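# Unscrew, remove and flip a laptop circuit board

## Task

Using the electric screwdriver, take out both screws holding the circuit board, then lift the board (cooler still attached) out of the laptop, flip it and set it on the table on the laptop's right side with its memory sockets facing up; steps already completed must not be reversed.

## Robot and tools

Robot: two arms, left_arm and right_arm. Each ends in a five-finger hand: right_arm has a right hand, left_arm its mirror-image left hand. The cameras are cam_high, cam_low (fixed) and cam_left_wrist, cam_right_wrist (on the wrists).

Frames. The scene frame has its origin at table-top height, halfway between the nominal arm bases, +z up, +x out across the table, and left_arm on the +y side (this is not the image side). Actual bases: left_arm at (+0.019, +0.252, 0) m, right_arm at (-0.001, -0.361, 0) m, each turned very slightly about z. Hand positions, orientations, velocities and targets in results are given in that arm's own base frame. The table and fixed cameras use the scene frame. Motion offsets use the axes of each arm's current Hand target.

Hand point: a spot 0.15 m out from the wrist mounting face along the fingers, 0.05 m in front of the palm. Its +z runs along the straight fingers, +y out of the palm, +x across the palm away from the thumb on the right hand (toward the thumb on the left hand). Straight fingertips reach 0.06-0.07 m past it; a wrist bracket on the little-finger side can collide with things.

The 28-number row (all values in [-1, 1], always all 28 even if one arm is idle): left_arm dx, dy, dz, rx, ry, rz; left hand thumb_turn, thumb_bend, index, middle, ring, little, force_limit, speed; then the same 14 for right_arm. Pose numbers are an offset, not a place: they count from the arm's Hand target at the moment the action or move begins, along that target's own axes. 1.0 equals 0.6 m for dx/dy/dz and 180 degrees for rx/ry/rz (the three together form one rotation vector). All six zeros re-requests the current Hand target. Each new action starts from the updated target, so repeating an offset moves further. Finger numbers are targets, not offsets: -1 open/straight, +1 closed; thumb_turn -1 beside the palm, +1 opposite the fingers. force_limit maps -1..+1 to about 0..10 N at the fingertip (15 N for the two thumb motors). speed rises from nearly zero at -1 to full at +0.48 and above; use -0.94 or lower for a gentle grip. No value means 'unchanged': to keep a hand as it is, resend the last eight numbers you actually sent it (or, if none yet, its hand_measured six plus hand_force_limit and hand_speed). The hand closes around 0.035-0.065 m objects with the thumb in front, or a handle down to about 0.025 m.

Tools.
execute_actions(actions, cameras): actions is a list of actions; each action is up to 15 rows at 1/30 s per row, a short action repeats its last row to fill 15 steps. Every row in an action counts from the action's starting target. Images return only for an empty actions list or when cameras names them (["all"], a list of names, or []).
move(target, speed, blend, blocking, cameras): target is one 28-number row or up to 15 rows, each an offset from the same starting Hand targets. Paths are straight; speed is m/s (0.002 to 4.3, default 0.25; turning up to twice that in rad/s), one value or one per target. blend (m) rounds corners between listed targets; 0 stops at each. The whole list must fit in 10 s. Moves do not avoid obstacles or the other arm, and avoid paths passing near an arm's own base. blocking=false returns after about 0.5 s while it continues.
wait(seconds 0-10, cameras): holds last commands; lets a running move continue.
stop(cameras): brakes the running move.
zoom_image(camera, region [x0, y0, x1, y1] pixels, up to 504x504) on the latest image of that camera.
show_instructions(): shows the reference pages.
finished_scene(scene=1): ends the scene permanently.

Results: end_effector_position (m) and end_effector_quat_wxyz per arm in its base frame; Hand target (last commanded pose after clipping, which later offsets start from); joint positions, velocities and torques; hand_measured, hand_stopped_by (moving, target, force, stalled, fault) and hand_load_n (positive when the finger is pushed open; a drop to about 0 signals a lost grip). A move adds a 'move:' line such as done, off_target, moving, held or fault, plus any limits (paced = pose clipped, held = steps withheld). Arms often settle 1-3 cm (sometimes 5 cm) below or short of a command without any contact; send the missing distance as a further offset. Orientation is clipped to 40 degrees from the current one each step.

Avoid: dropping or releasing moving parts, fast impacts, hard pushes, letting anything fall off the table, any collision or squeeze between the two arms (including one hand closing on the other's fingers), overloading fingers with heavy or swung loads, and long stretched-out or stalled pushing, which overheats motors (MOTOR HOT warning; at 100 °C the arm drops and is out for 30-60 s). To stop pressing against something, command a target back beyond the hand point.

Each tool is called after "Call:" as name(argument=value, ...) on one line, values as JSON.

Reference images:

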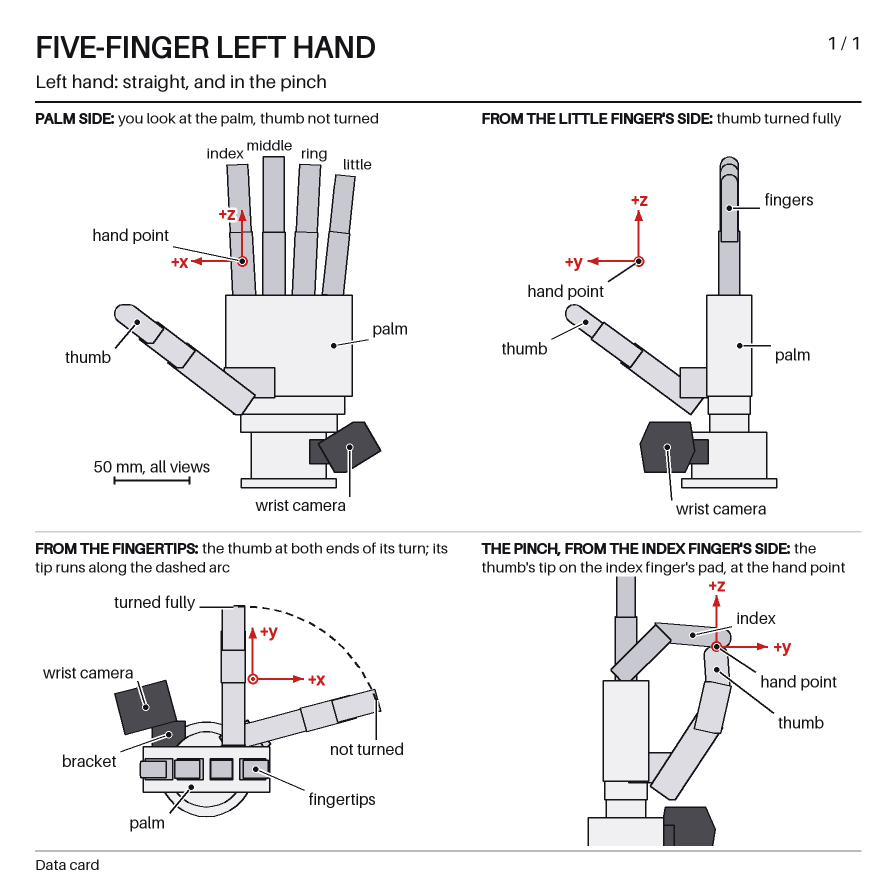

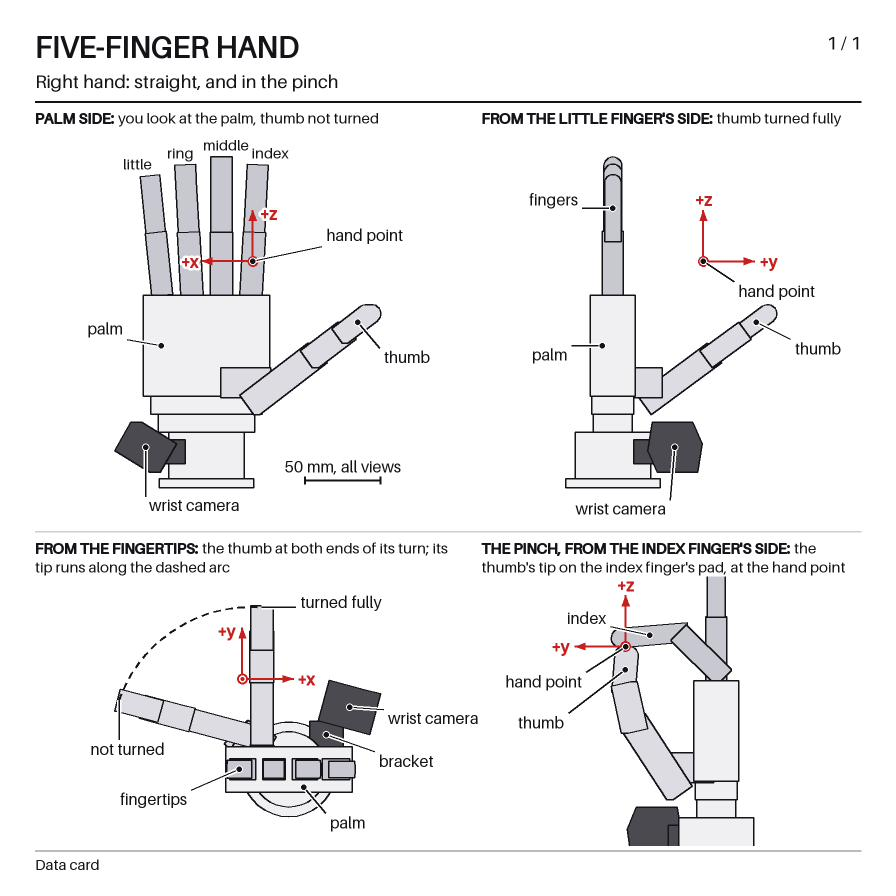

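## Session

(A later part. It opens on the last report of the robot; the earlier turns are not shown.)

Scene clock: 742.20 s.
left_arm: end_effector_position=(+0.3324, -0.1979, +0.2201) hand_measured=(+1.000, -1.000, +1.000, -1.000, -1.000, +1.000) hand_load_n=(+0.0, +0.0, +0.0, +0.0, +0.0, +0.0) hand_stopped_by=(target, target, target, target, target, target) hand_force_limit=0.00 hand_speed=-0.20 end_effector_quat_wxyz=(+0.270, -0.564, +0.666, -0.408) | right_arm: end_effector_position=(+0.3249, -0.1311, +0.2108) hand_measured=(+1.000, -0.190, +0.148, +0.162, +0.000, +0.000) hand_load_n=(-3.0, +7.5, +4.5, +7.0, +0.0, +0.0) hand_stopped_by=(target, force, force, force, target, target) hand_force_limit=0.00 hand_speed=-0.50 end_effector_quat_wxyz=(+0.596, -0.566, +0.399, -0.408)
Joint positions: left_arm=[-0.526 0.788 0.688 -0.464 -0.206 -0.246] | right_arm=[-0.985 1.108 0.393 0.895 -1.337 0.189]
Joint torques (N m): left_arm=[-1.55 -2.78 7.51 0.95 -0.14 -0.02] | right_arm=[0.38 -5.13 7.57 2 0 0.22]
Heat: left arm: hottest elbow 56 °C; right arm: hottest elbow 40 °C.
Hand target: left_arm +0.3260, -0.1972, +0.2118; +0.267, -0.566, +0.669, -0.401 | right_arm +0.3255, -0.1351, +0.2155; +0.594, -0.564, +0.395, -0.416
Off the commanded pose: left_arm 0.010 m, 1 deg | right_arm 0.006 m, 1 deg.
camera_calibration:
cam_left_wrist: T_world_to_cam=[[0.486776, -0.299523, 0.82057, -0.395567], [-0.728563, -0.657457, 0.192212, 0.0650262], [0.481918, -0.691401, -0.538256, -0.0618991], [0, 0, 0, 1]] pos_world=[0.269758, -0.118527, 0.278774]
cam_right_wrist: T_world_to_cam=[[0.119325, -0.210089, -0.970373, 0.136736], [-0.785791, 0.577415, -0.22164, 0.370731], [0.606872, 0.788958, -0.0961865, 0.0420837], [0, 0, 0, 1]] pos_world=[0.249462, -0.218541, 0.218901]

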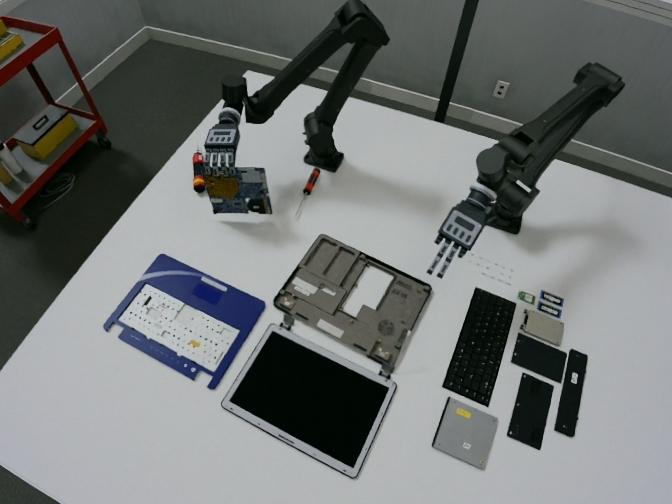

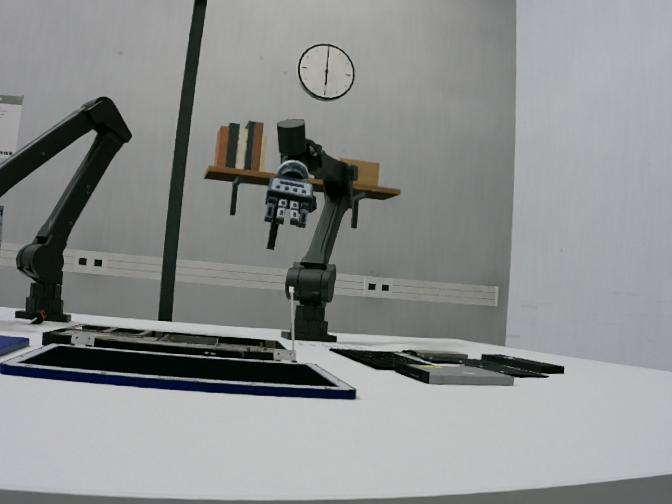

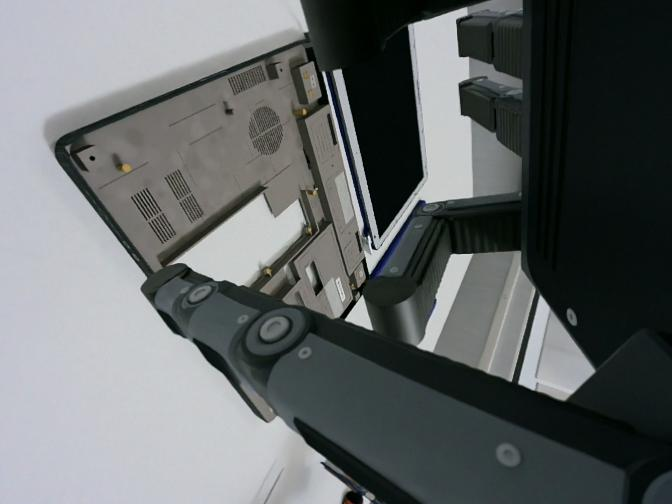

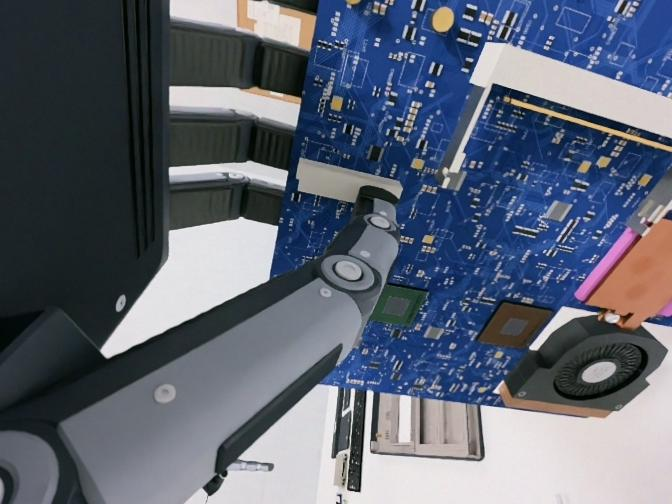

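Call:
move(target=[0,0,0,0,0,0,1,-1,1.0,-1,-1,1.0,0,-0.2,0,0.035,-0.0018,0,0,0,1,0.15,0.6,0.4,0.0,0.0,0.0,-0.5], speed=0.04, cameras=["cam_high","cam_right_wrist"])

Call:
zoom_image(camera="cam_high", region=[160, 90, 320, 230])

Scene clock: 744.40 s.
left_arm: end_effector_position=(+0.3324, -0.1979, +0.2201) hand_measured=(+1.000, -1.000, +1.000, -1.000, -1.000, +1.000) hand_load_n=(+0.0, +0.0, +0.0, -0.5, +0.0, +0.0) hand_stopped_by=(target, target, target, target, target, target) hand_force_limit=0.00 hand_speed=-0.20 end_effector_quat_wxyz=(+0.270, -0.564, +0.666, -0.408) | right_arm: end_effector_position=(+0.3250, -0.1312, +0.1902) hand_measured=(+1.000, -0.190, +0.148, +0.162, +0.000, +0.000) hand_load_n=(-3.0, +7.5, +4.5, +7.0, +0.0, +0.0) hand_stopped_by=(target, force, force, force, target, target) hand_force_limit=0.00 hand_speed=-0.50 end_effector_quat_wxyz=(+0.596, -0.566, +0.399, -0.408)
Joint positions: left_arm=[-0.526 0.788 0.688 -0.464 -0.206 -0.246] | right_arm=[-0.985 1.18 0.365 0.999 -1.337 0.192]
Joint torques (N m): left_arm=[-1.49 -2.43 7.45 1.03 -0.15 -0.04] | right_arm=[0.32 -5.54 6.89 2 0 0.21]
Heat: left arm: hottest elbow 56 °C; right arm: hottest elbow 40 °C.
Hand target: left_arm +0.3260, -0.1972, +0.2118; +0.267, -0.566, +0.669, -0.401 | right_arm +0.3255, -0.1351, +0.1944; +0.594, -0.564, +0.395, -0.416
Off the commanded pose: left_arm 0.010 m, 1 deg | right_arm 0.006 m, 1 deg.
move: done
camera_calibration:
cam_right_wrist: T_world_to_cam=[[0.120005, -0.209843, -0.970343, 0.116558], [-0.785698, 0.57739, -0.222034, 0.366488], [0.606858, 0.789042, -0.0955838, 0.0400404], [0, 0, 0, 1]] pos_world=[0.249662, -0.218741, 0.198302]
Images, in order (width x height): cam_high 672x504, cam_right_wrist 672x504.

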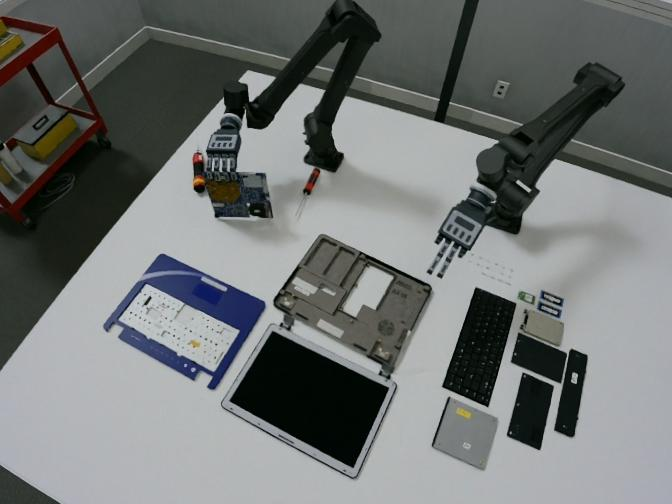

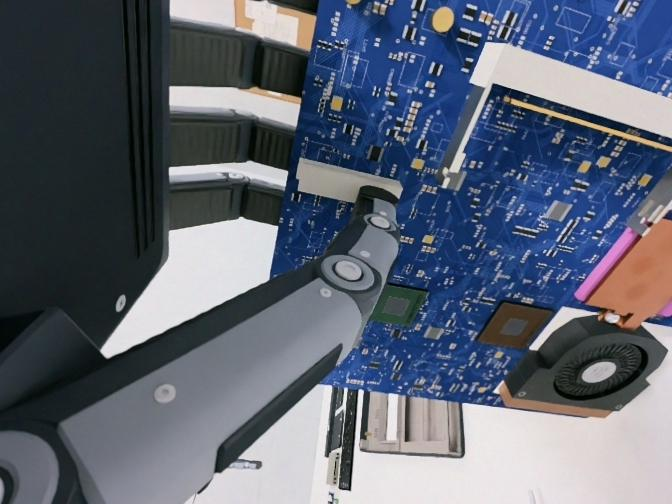

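Scaled by 3.150 from the camera's 672x504 image, which has a finer 960x720 frame.

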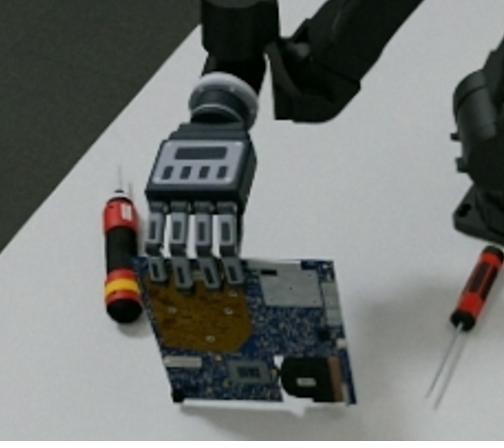

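Call:
move(target=[0,0,0,0,0,0,1,-1,1.0,-1,-1,1.0,0,-0.2,0,-0.0094,-0.0528,0,0,0,1,0.15,0.6,0.4,0.0,0.0,0.0,-0.5], speed=0.04, cameras=["cam_high"])

Call:
zoom_image(camera="cam_high", region=[160, 90, 320, 230])

Scene clock: 751.37 s.
left_arm: end_effector_position=(+0.3324, -0.1979, +0.2201) hand_measured=(+1.000, -1.000, +1.000, -1.000, -1.000, +1.000) hand_load_n=(+0.0, +0.0, +0.0, +0.0, +0.0, +0.0) hand_stopped_by=(target, target, target, target, target, target) hand_force_limit=0.00 hand_speed=-0.20 end_effector_quat_wxyz=(+0.270, -0.564, +0.666, -0.408) | right_arm: end_effector_position=(+0.2959, -0.1425, +0.1955) hand_measured=(+1.000, -0.190, +0.148, +0.162, +0.000, +0.000) hand_load_n=(-3.0, +7.5, +4.5, +7.0, +0.0, +0.0) hand_stopped_by=(target, force, force, force, target, target) hand_force_limit=0.00 hand_speed=-0.50 end_effector_quat_wxyz=(+0.594, -0.567, +0.398, -0.409)
Joint positions: left_arm=[-0.526 0.788 0.688 -0.464 -0.206 -0.246] | right_arm=[-1.097 1.191 0.352 1.174 -1.446 0.343]
Joint torques (N m): left_arm=[-1.85 -2.61 7.46 0.98 -0.14 -0.03] | right_arm=[0.26 -5.25 6.54 1.76 0.13 0.22]
Heat: left arm: hottest elbow 55 °C; right arm: hottest elbow 39 °C.
Hand target: left_arm +0.3260, -0.1972, +0.2118; +0.267, -0.566, +0.669, -0.401 | right_arm +0.2955, -0.1460, +0.1984; +0.595, -0.564, +0.395, -0.416
Off the commanded pose: left_arm 0.010 m, 1 deg | right_arm 0.005 m, 1 deg.
move: done
Images, in order (width x height): cam_high 672x504.

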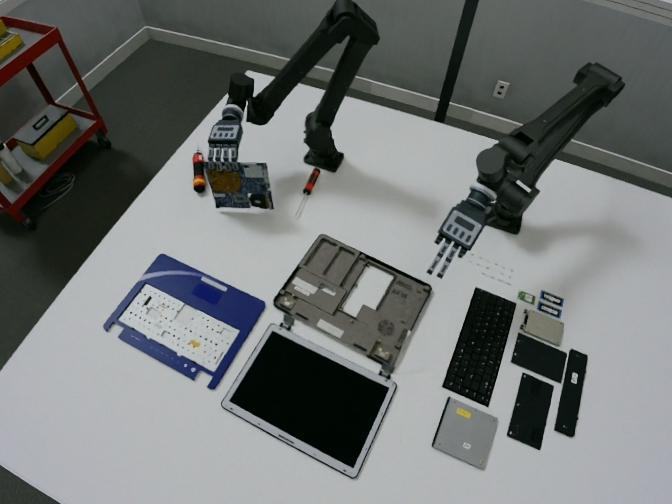

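Scaled by 3.150 from the camera's 672x504 image, which has a finer 960x720 frame.

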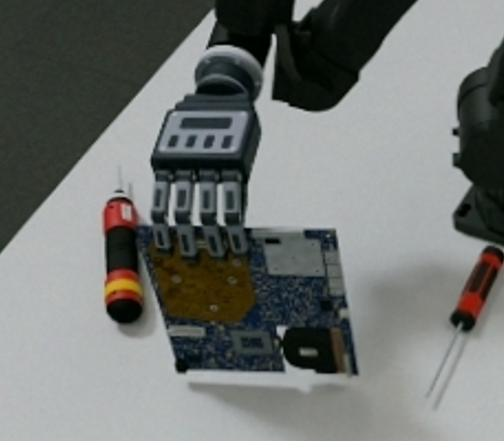

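Call:
move(target=[0,0,0,0,0,0,1,-1,1.0,-1,-1,1.0,0,-0.2,0,0.0225,-0.0012,0,0,0,1,0.15,0.6,0.4,0.0,0.0,0.0,-0.5], speed=0.03, cameras=["cam_high"])

Call:
zoom_image(camera="cam_high", region=[190, 140, 300, 230])

Scene clock: 753.97 s.
left_arm: end_effector_position=(+0.3324, -0.1979, +0.2201) hand_measured=(+1.000, -1.000, +1.000, -1.000, -1.000, +1.000) hand_load_n=(+0.0, +0.0, +0.5, -0.5, +0.0, +0.0) hand_stopped_by=(target, target, target, target, target, target) hand_force_limit=0.00 hand_speed=-0.20 end_effector_quat_wxyz=(+0.270, -0.564, +0.666, -0.408) | right_arm: end_effector_position=(+0.2960, -0.1427, +0.1823) hand_measured=(+1.000, -0.190, +0.148, +0.162, +0.000, +0.000) hand_load_n=(-3.0, +7.5, +4.5, +7.0, +0.0, +0.0) hand_stopped_by=(target, force, force, force, target, target) hand_force_limit=0.00 hand_speed=-0.50 end_effector_quat_wxyz=(+0.595, -0.566, +0.397, -0.410)
Joint positions: left_arm=[-0.526 0.788 0.688 -0.464 -0.206 -0.246] | right_arm=[-1.098 1.255 0.336 1.277 -1.446 0.364]
Joint torques (N m): left_arm=[-1.67 -2.73 7.5 0.95 -0.14 -0.04] | right_arm=[0.21 -5.6 5.96 1.73 0.16 0.21]
Heat: left arm: hottest elbow 54 °C; right arm: hottest elbow 39 °C.
Hand target: left_arm +0.3260, -0.1972, +0.2118; +0.267, -0.566, +0.669, -0.401 | right_arm +0.2955, -0.1460, +0.1848; +0.594, -0.564, +0.395, -0.416
Off the commanded pose: left_arm 0.010 m, 1 deg | right_arm 0.004 m, 1 deg.
move: done
Images, in order (width x height): cam_high 672x504.

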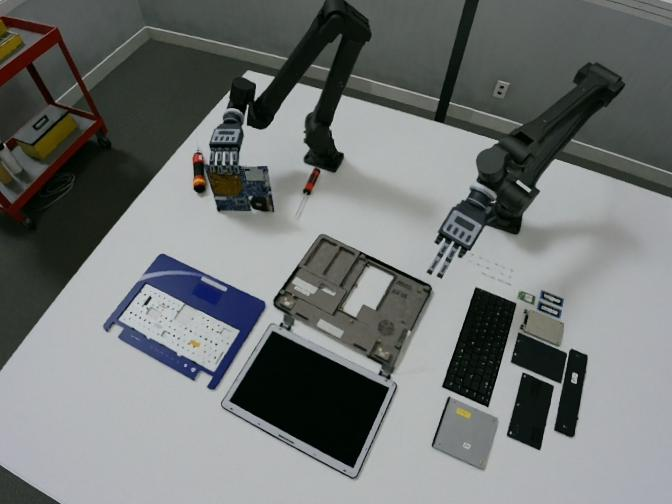

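Scaled by 4.582 from the camera's 672x504 image, which has a finer 960x720 frame.

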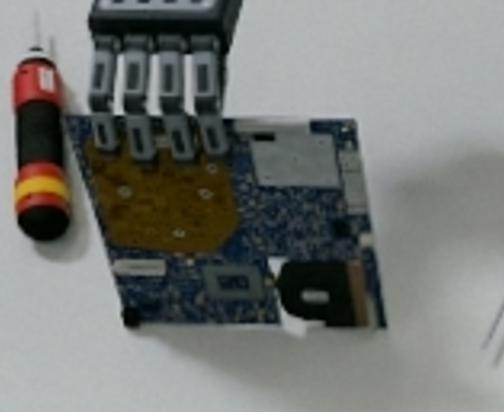

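Call:
move(target=[0,0,0,0,0,0,1,-1,1.0,-1,-1,1.0,0,-0.2,0,0.01,-0.0005,0,0,0,1,0.15,0.6,0.4,0.0,0.0,0.0,-0.5], speed=0.03, cameras=["cam_high"])

Call:
zoom_image(camera="cam_high", region=[190, 140, 300, 230])

Scene clock: 755.73 s.
left_arm: end_effector_position=(+0.3324, -0.1979, +0.2201) hand_measured=(+1.000, -1.000, +1.000, -1.000, -1.000, +1.000) hand_load_n=(+0.0, +0.0, +0.0, +0.0, +0.0, +0.0) hand_stopped_by=(target, target, target, target, target, target) hand_force_limit=0.00 hand_speed=-0.20 end_effector_quat_wxyz=(+0.270, -0.564, +0.666, -0.408) | right_arm: end_effector_position=(+0.2966, -0.1439, +0.1796) hand_measured=(+1.000, -0.190, +0.148, +0.162, +0.000, +0.000) hand_load_n=(-3.0, +7.0, +4.5, +7.0, -0.5, +0.0) hand_stopped_by=(target, force, force, force, target, target) hand_force_limit=0.00 hand_speed=-0.50 end_effector_quat_wxyz=(+0.593, -0.569, +0.392, -0.414)
Joint positions: left_arm=[-0.526 0.788 0.688 -0.464 -0.206 -0.246] | right_arm=[-1.098 1.279 0.336 1.327 -1.448 0.375]
Joint torques (N m): left_arm=[-1.32 -2.43 7.5 1.05 -0.12 -0.03] | right_arm=[0.32 -5.19 5.35 1.54 0.19 0.21]
Heat: left arm: hottest elbow 54 °C; right arm: hottest elbow 38 °C.
Hand target: left_arm +0.3260, -0.1972, +0.2118; +0.267, -0.566, +0.669, -0.401 | right_arm +0.2956, -0.1460, +0.1789; +0.594, -0.564, +0.395, -0.416
Off the commanded pose: left_arm 0.010 m, 1 deg | right_arm 0.003 m, 1 deg.
move: done
Images, in order (width x height): cam_high 672x504.

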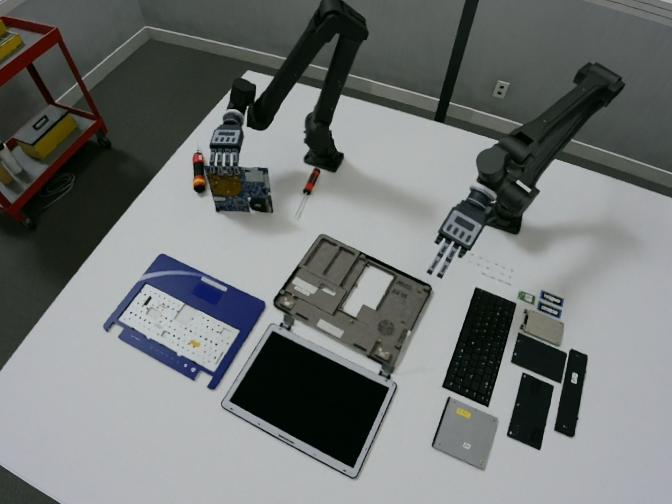

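Scaled by 4.582 from the camera's 672x504 image, which has a finer 960x720 frame.

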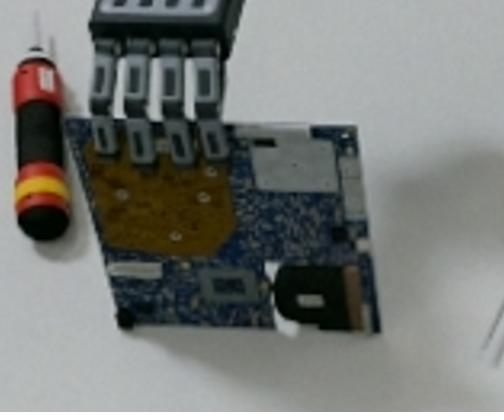

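Call:
move(target=[0,0,0,0,0,0,1,-1,1.0,-1,-1,1.0,0,-0.2,-0.0028,0.004,0.0449,-0.0611,0,0,1,0.15,0.6,0.4,0.0,0.0,0.0,-0.5], speed=0.05, cameras=["cam_high","cam_right_wrist"])

Call:
zoom_image(camera="cam_high", region=[190, 140, 300, 230])

Scene clock: 760.67 s.
left_arm: end_effector_position=(+0.3324, -0.1979, +0.2201) hand_measured=(+1.000, -1.000, +1.000, -1.000, -1.000, +1.000) hand_load_n=(+0.0, +0.0, +0.0, +0.0, +0.0, +0.5) hand_stopped_by=(target, target, target, target, target, target) hand_force_limit=0.00 hand_speed=-0.20 end_effector_quat_wxyz=(+0.270, -0.564, +0.666, -0.408) | right_arm: end_effector_position=(+0.3178, -0.1327, +0.1825) hand_measured=(+1.000, -0.190, +0.148, +0.160, +0.000, +0.000) hand_load_n=(-2.0, +4.5, +4.0, +8.5, +0.0, +0.0) hand_stopped_by=(target, force, force, force, target, target) hand_force_limit=0.00 hand_speed=-0.50 end_effector_quat_wxyz=(-0.544, +0.615, -0.426, +0.379)
Joint positions: left_arm=[-0.526 0.788 0.688 -0.464 -0.206 -0.246] | right_arm=[-0.969 1 0.49 0.045 -1.298 -0.454]
Joint torques (N m): left_arm=[-1.61 -2.73 7.45 1.05 -0.14 -0.03] | right_arm=[1.55 -4.07 8.87 -0.01 0.2 -0.13]
Heat: left arm: hottest elbow 53 °C; right arm: hottest elbow 38 °C.
Hand target: left_arm +0.3260, -0.1972, +0.2118; +0.267, -0.566, +0.669, -0.401 | right_arm +0.3204, -0.1352, +0.1779; -0.538, +0.618, -0.433, +0.376
Off the commanded pose: left_arm 0.010 m, 1 deg | right_arm 0.006 m, 1 deg.
move: done
camera_calibration:
cam_right_wrist: T_world_to_cam=[[-0.0225735, -0.280239, -0.959665, 0.143676], [-0.812982, 0.563813, -0.14552, 0.352791], [0.581852, 0.776905, -0.240556, 0.0776767], [0, 0, 0, 1]] pos_world=[0.244859, -0.218992, 0.207905]
Images, in order (width x height): cam_high 672x504, cam_right_wrist 672x504.

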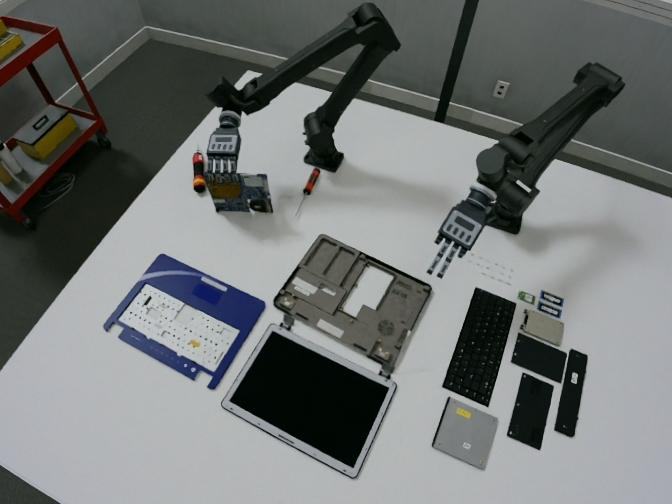

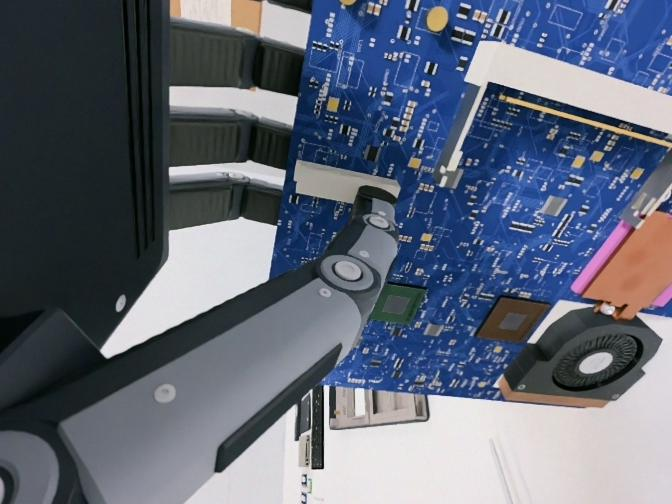

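Scaled by 4.582 from the camera's 672x504 image, which has a finer 960x720 frame.

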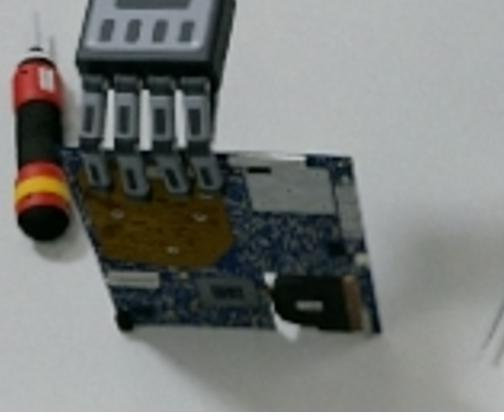

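Call:
move(target=[[0,0,0,0,0,0,1,-1,1.0,-1,-1,1.0,0,-0.2,0,0.0032,0.0626,-0.0667,0,0,1,0.15,0.6,0.4,0.0,0.0,0.0,-0.5],[0,0,0,0,0,0,1,-1,1.0,-1,-1,1.0,0,-0.2,0,0.0169,0.1131,-0.1222,0,0,1,0.15,0.6,0.4,0.0,0.0,0.0,-0.5]], speed=0.05, blend=0.005, cameras=["cam_high","cam_right_wrist"])

Call:
zoom_image(camera="cam_high", region=[180, 130, 290, 220])

Scene clock: 766.17 s.
left_arm: end_effector_position=(+0.3324, -0.1979, +0.2201) hand_measured=(+1.000, -1.000, +1.000, -1.000, -1.000, +1.000) hand_load_n=(+0.0, +0.0, +0.0, +0.0, +0.0, +0.0) hand_stopped_by=(target, target, target, target, target, target) hand_force_limit=0.00 hand_speed=-0.20 end_effector_quat_wxyz=(+0.270, -0.564, +0.666, -0.408) | right_arm: end_effector_position=(+0.3811, -0.1066, +0.1679) hand_measured=(+1.000, -0.190, +0.148, +0.160, +0.000, +0.000) hand_load_n=(-2.0, +2.5, +7.0, +8.0, -0.5, +0.0) hand_stopped_by=(target, force, force, force, target, target) hand_force_limit=0.00 hand_speed=-0.50 end_effector_quat_wxyz=(-0.421, +0.706, -0.485, +0.298)
Joint positions: left_arm=[-0.526 0.788 0.688 -0.464 -0.206 -0.246] | right_arm=[-0.621 1.083 0.725 -0.395 -0.82 -0.616]
Joint torques (N m): left_arm=[-1.85 -2.73 7.5 0.91 -0.13 -0.03] | right_arm=[0.85 -4.66 10.07 -0.01 0.29 -0.04]
Heat: left arm: hottest elbow 53 °C; right arm: hottest elbow 38 °C.
Hand target: left_arm +0.3260, -0.1972, +0.2118; +0.267, -0.566, +0.669, -0.401 | right_arm +0.3822, -0.1126, +0.1585; -0.410, +0.710, -0.496, +0.287
Off the commanded pose: left_arm 0.010 m, 1 deg | right_arm 0.011 m, 2 deg.
move: off_target (right_arm)
camera_calibration:
cam_right_wrist: T_world_to_cam=[[-0.33169, -0.405588, -0.851751, 0.224719], [-0.828187, 0.557543, 0.0570226, 0.358548], [0.45176, 0.724323, -0.520834, 0.108128], [0, 0, 0, 1]] pos_world=[0.322634, -0.187083, 0.227276]
Images, in order (width x height): cam_high 672x504, cam_right_wrist 672x504.

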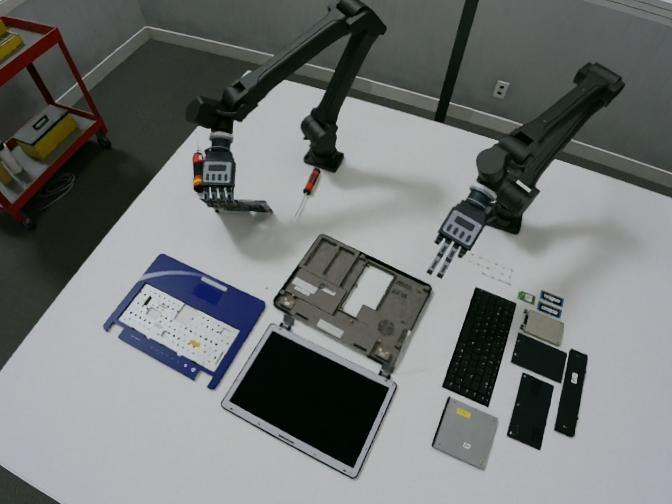

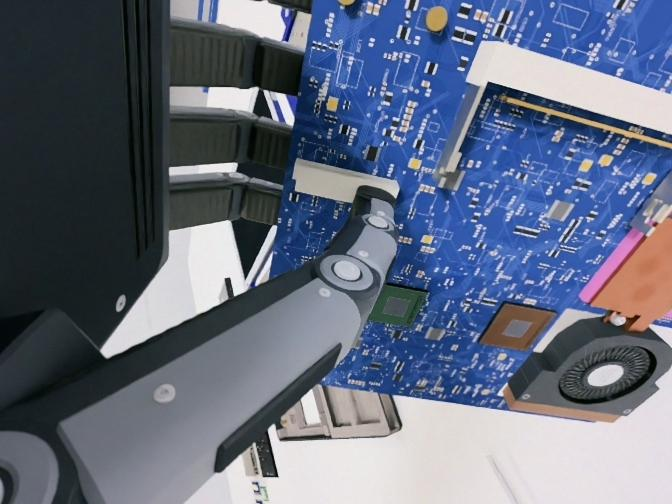

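Scaled by 4.582 from the camera's 672x504 image, which has a finer 960x720 frame.

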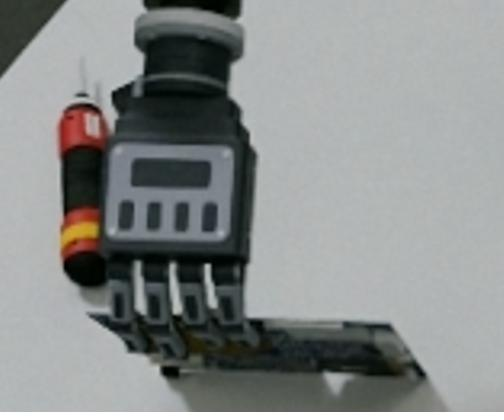

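Call:
move(target=[0,0,0,0,0,0,1,-1,1.0,-1,-1,1.0,0,-0.2,0,0.0134,0.0581,-0.0556,0,0,1,0.15,0.6,0.4,0.0,0.0,0.0,-0.5], speed=0.05, cameras=["cam_high","cam_right_wrist"])

Call:
zoom_image(camera="cam_high", region=[180, 130, 290, 220])

Scene clock: 769.77 s.
left_arm: end_effector_position=(+0.3324, -0.1979, +0.2201) hand_measured=(+1.000, -1.000, +1.000, -1.000, -1.000, +1.000) hand_load_n=(+0.0, +0.0, +0.0, +0.0, +0.0, +0.0) hand_stopped_by=(target, target, target, target, target, target) hand_force_limit=0.00 hand_speed=-0.20 end_effector_quat_wxyz=(+0.270, -0.564, +0.666, -0.408) | right_arm: end_effector_position=(+0.4077, -0.0971, +0.1519) hand_measured=(+1.000, -0.188, +0.148, +0.160, +0.000, +0.000) hand_load_n=(-1.0, +2.0, +7.0, +10.5, +0.0, +0.0) hand_stopped_by=(target, force, force, force, target, target) hand_force_limit=0.00 hand_speed=-0.50 end_effector_quat_wxyz=(-0.362, +0.738, -0.507, +0.260)
Joint positions: left_arm=[-0.526 0.788 0.688 -0.464 -0.206 -0.246] | right_arm=[-0.492 1.183 0.825 -0.491 -0.635 -0.613]
Joint torques (N m): left_arm=[-1.61 -2.78 7.51 0.94 -0.13 -0.05] | right_arm=[0.56 -5.3 9.35 0.23 0.38 -0.04]
Heat: left arm: hottest elbow 52 °C; right arm: hottest elbow 38 °C.
Hand target: left_arm +0.3260, -0.1972, +0.2118; +0.267, -0.566, +0.669, -0.401 | right_arm +0.4068, -0.1037, +0.1341; -0.346, +0.743, -0.520, +0.242
Off the commanded pose: left_arm 0.010 m, 1 deg | right_arm 0.019 m, 3 deg.
move: off_target (right_arm)
camera_calibration:
cam_right_wrist: T_world_to_cam=[[-0.454969, -0.454223, -0.765953, 0.256184], [-0.811367, 0.565921, 0.146343, 0.356672], [0.366997, 0.688051, -0.626019, 0.127803], [0, 0, 0, 1]] pos_world=[0.359044, -0.173419, 0.224035]
Images, in order (width x height): cam_high 672x504, cam_right_wrist 672x504.

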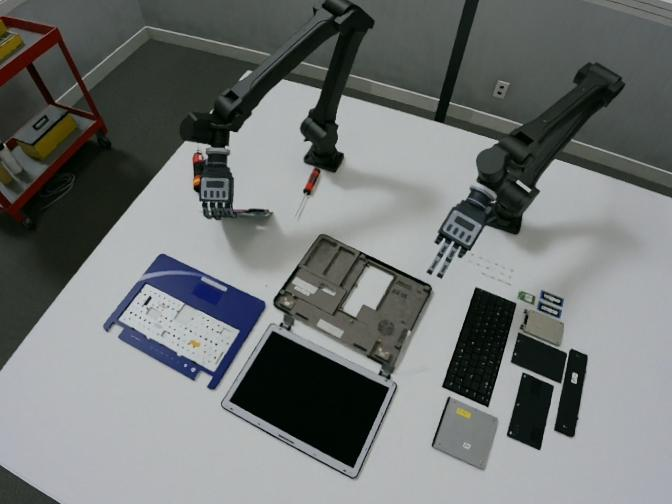

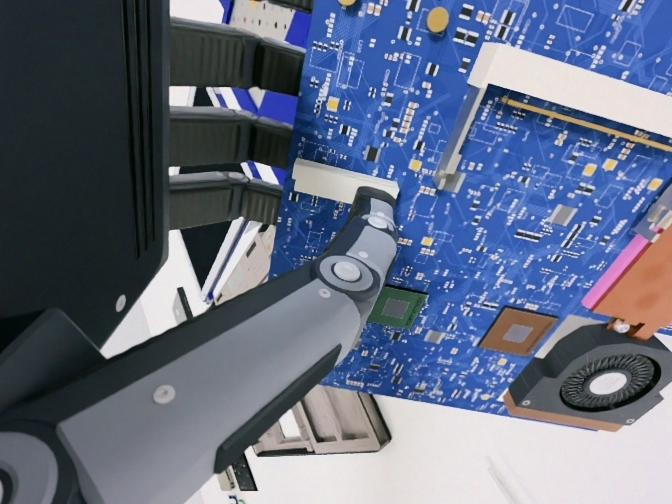

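Scaled by 4.582 from the camera's 672x504 image, which has a finer 960x720 frame.

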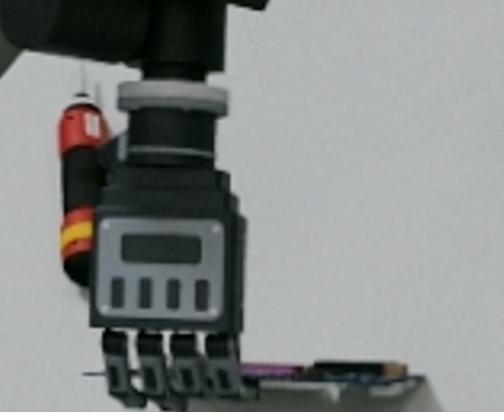

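Call:
move(target=[0,0,0,0,0,0,1,-1,1.0,-1,-1,1.0,0,-0.2,0,-0.0211,0.0397,-0.0556,0,0,1,0.15,0.6,0.4,0.0,0.0,0.0,-0.5], speed=0.05, cameras=["cam_high","cam_right_wrist"])

Call:
zoom_image(camera="cam_high", region=[180, 130, 290, 240])

Scene clock: 774.17 s.
left_arm: end_effector_position=(+0.3324, -0.1979, +0.2201) hand_measured=(+1.000, -1.000, +1.000, -1.000, -1.000, +1.000) hand_load_n=(+0.0, +0.0, +0.0, +0.0, +0.0, +0.0) hand_stopped_by=(target, target, target, target, target, target) hand_force_limit=0.00 hand_speed=-0.20 end_effector_quat_wxyz=(+0.270, -0.564, +0.666, -0.408) | right_arm: end_effector_position=(+0.4275, -0.0933, +0.1320) hand_measured=(+1.000, -0.188, +0.148, +0.160, +0.000, +0.000) hand_load_n=(-1.5, +2.5, +7.5, +8.0, +0.0, +0.0) hand_stopped_by=(target, force, force, force, target, target) hand_force_limit=0.00 hand_speed=-0.50 end_effector_quat_wxyz=(-0.284, +0.769, -0.534, +0.208)
Joint positions: left_arm=[-0.526 0.788 0.688 -0.464 -0.206 -0.246] | right_arm=[-0.389 1.311 0.954 -0.632 -0.449 -0.608]
Joint torques (N m): left_arm=[-1.67 -2.37 7.49 1.03 -0.12 -0.03] | right_arm=[0.97 -8.59 10.47 0.09 -0.03 0.11]
Heat: left arm: hottest elbow 52 °C; right arm: hottest elbow 38 °C.
Hand target: left_arm +0.3260, -0.1972, +0.2118; +0.267, -0.566, +0.669, -0.401 | right_arm +0.4315, -0.0946, +0.1284; -0.280, +0.770, -0.539, +0.196
Off the commanded pose: left_arm 0.010 m, 1 deg | right_arm 0.006 m, 1 deg.
move: done
camera_calibration:
cam_right_wrist: T_world_to_cam=[[-0.595304, -0.496825, -0.631489, 0.290088], [-0.765326, 0.589972, 0.257311, 0.341424], [0.244722, 0.636473, -0.731446, 0.166923], [0, 0, 0, 1]] pos_world=[0.393142, -0.16355, 0.21743]
Images, in order (width x height): cam_high 672x504, cam_right_wrist 672x504.

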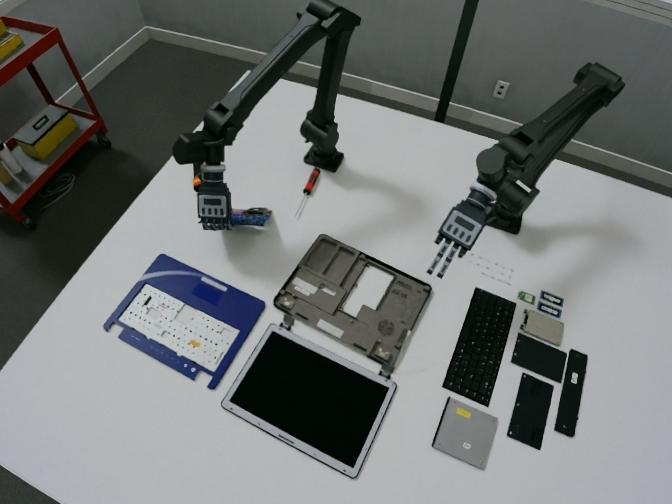

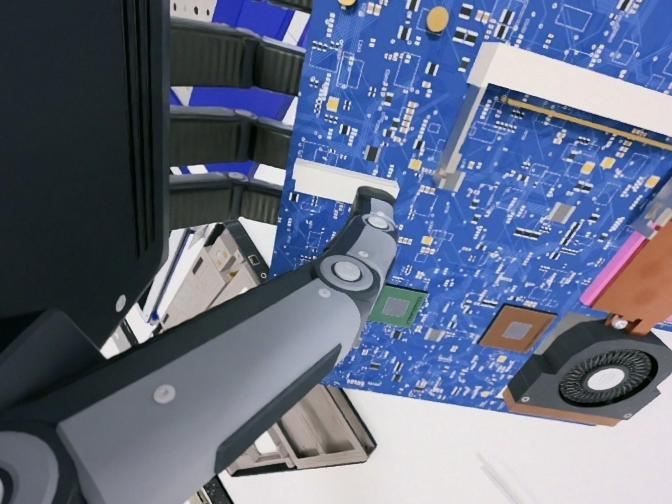

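Scaled by 4.582 from the camera's 672x504 image, which has a finer 960x720 frame.

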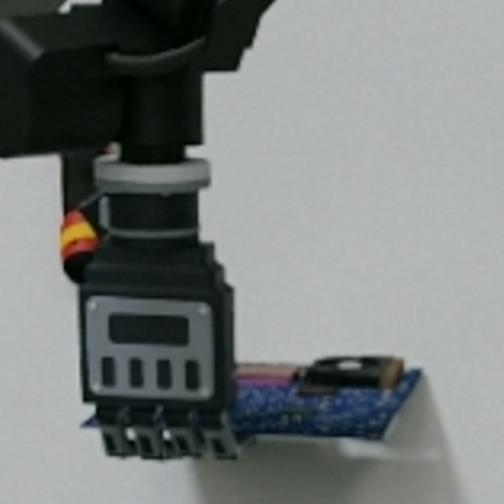

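Call:
move(target=[0,0,0,0,0,0,1,-1,1.0,-1,-1,1.0,0,-0.2,0,0,0.051,-0.0556,0,0,1,0.15,0.6,0.4,0.0,0.0,0.0,-0.5], speed=0.05, cameras=["cam_high","cam_right_wrist"])

Call:
zoom_image(camera="cam_high", region=[180, 130, 290, 240])

Scene clock: 777.17 s.
left_arm: end_effector_position=(+0.3324, -0.1979, +0.2201) hand_measured=(+1.000, -1.000, +1.000, -1.000, -1.000, +1.000) hand_load_n=(+0.0, +0.0, +0.0, +0.0, +0.0, +0.0) hand_stopped_by=(target, target, target, target, target, target) hand_force_limit=0.00 hand_speed=-0.20 end_effector_quat_wxyz=(+0.270, -0.564, +0.666, -0.408) | right_arm: end_effector_position=(+0.4437, -0.0876, +0.1074) hand_measured=(+1.000, -0.188, +0.148, +0.160, +0.000, +0.000) hand_load_n=(-1.0, +2.5, +7.5, +9.0, +0.0, +0.0) hand_stopped_by=(target, force, force, force, target, target) hand_force_limit=0.00 hand_speed=-0.50 end_effector_quat_wxyz=(-0.213, +0.791, -0.551, +0.157)
Joint positions: left_arm=[-0.526 0.788 0.688 -0.464 -0.206 -0.246] | right_arm=[-0.307 1.447 1.065 -0.742 -0.308 -0.592]
Joint torques (N m): left_arm=[-1.73 -2.49 7.47 1.02 -0.13 -0.05] | right_arm=[1.14 -10.58 10.44 0.03 -0.12 0.15]
Heat: left arm: hottest elbow 51 °C; right arm: hottest elbow 38 °C.
Hand target: left_arm +0.3260, -0.1972, +0.2118; +0.267, -0.566, +0.669, -0.401 | right_arm +0.4500, -0.0878, +0.1051; -0.212, +0.791, -0.554, +0.148
Off the commanded pose: left_arm 0.010 m, 1 deg | right_arm 0.007 m, 1 deg.
move: done
camera_calibration:
cam_right_wrist: T_world_to_cam=[[-0.6929, -0.529284, -0.489641, 0.312216], [-0.711922, 0.609823, 0.348258, 0.32497], [0.114267, 0.589894, -0.799355, 0.202327], [0, 0, 0, 1]] pos_world=[0.424569, -0.152274, 0.201431]
Images, in order (width x height): cam_high 672x504, cam_right_wrist 672x504.

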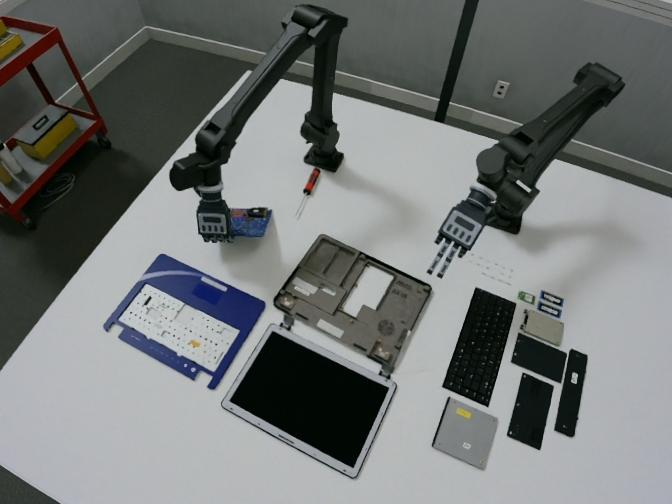

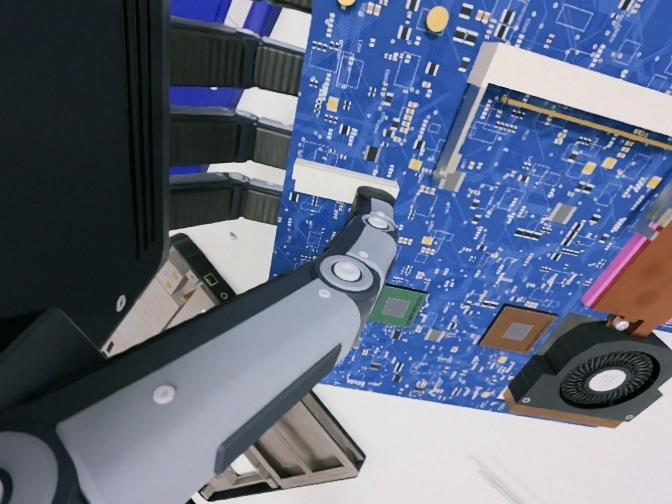

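Scaled by 4.582 from the camera's 672x504 image, which has a finer 960x720 frame.

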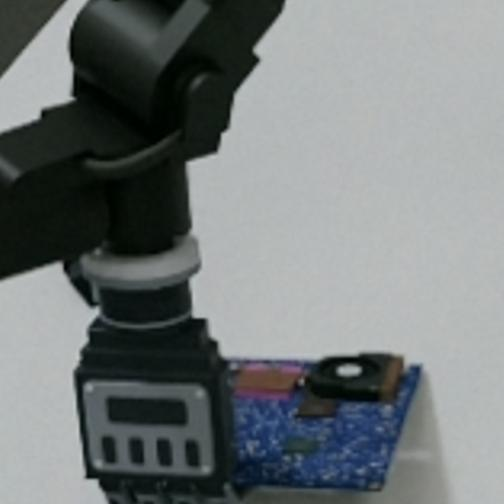

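Call:
move(target=[0,0,0,0,0,0,1,-1,1.0,-1,-1,1.0,0,-0.2,0,-0.0007,0.0525,-0.0556,0,0,1,0.15,0.6,0.4,0.0,0.0,0.0,-0.5], speed=0.05, cameras=["cam_high","cam_low","cam_right_wrist"])

Call:
zoom_image(camera="cam_high", region=[180, 150, 290, 260])

Call:
zoom_image(camera="cam_low", region=[220, 240, 360, 360])

Scene clock: 780.43 s.
left_arm: end_effector_position=(+0.3324, -0.1979, +0.2201) hand_measured=(+1.000, -1.000, +1.000, -1.000, -1.000, +1.000) hand_load_n=(+0.0, +0.0, +0.0, +0.0, +0.0, +0.0) hand_stopped_by=(target, target, target, target, target, target) hand_force_limit=0.00 hand_speed=-0.20 end_effector_quat_wxyz=(+0.270, -0.564, +0.666, -0.408) | right_arm: end_effector_position=(+0.4571, -0.0824, +0.0804) hand_measured=(+1.000, -0.188, +0.148, +0.160, +0.000, +0.000) hand_load_n=(-1.0, +2.5, +8.0, +9.0, +0.0, +0.5) hand_stopped_by=(target, force, force, force, target, target) hand_force_limit=0.00 hand_speed=-0.50 end_effector_quat_wxyz=(-0.142, +0.808, -0.562, +0.106)
Joint positions: left_arm=[-0.526 0.788 0.688 -0.464 -0.206 -0.246] | right_arm=[-0.241 1.593 1.181 -0.854 -0.187 -0.569]
Joint torques (N m): left_arm=[-1.85 -2.61 7.5 0.96 -0.14 -0.04] | right_arm=[1.08 -12.81 10.28 -0.06 -0.12 0.15]
Heat: left arm: hottest elbow 51 °C; right arm: hottest elbow 38 °C.
Hand target: left_arm +0.3260, -0.1972, +0.2118; +0.267, -0.566, +0.669, -0.401 | right_arm +0.4652, -0.0823, +0.0780; -0.142, +0.807, -0.565, +0.099
Off the commanded pose: left_arm 0.010 m, 1 deg | right_arm 0.008 m, 1 deg.
move: done
camera_calibration:
cam_right_wrist: T_world_to_cam=[[-0.762952, -0.554668, -0.332036, 0.328315], [-0.645914, 0.633052, 0.426662, 0.306207], [-0.0264593, 0.539989, -0.841256, 0.239735], [0, 0, 0, 1]] pos_world=[0.454615, -0.141194, 0.180044]
Images, in order (width x height): cam_high 672x504, cam_low 672x504, cam_right_wrist 672x504.

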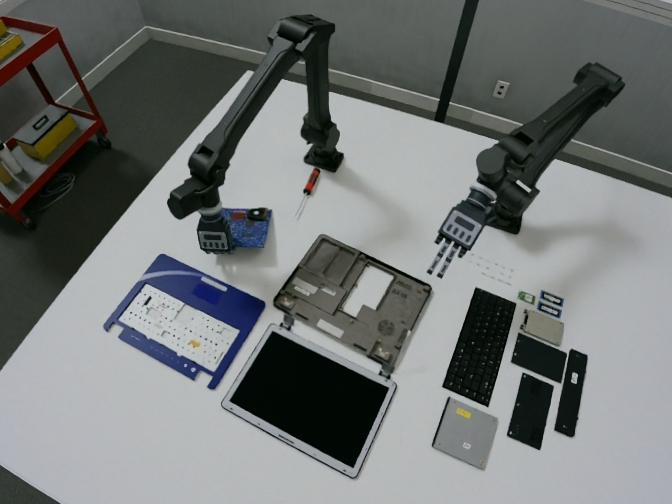

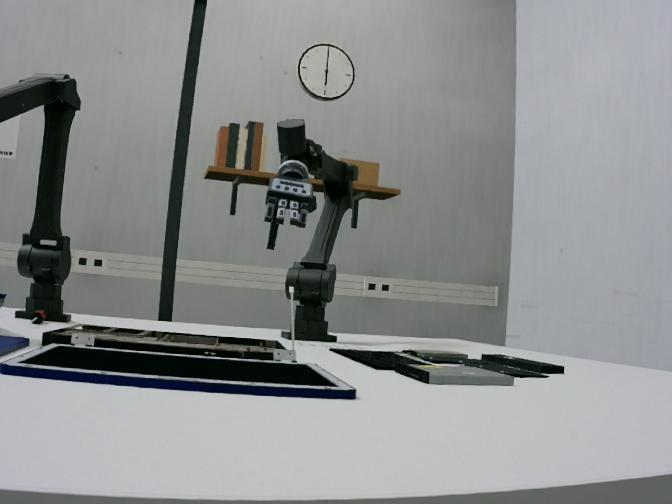

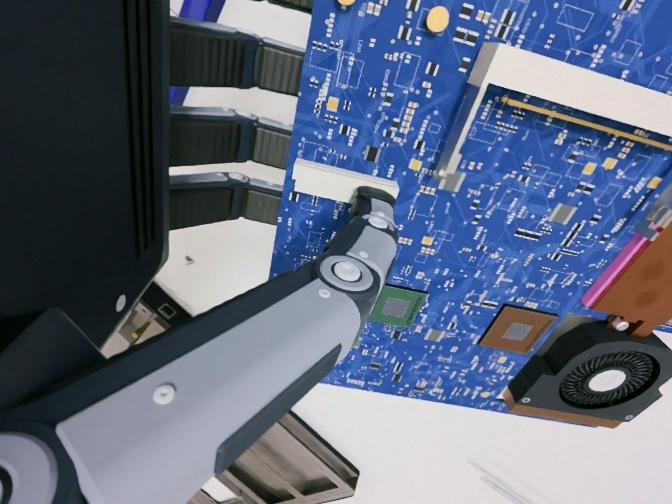

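Scaled by 4.582 from the camera's 672x504 image, which has a finer 960x720 frame.

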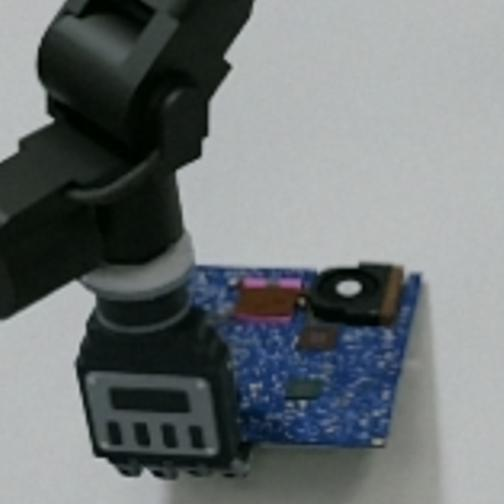

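Scaled by 3.600 from the camera's 672x504 image, which has a finer 960x720 frame.

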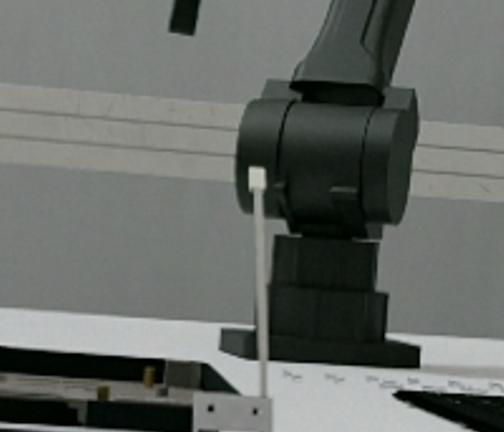

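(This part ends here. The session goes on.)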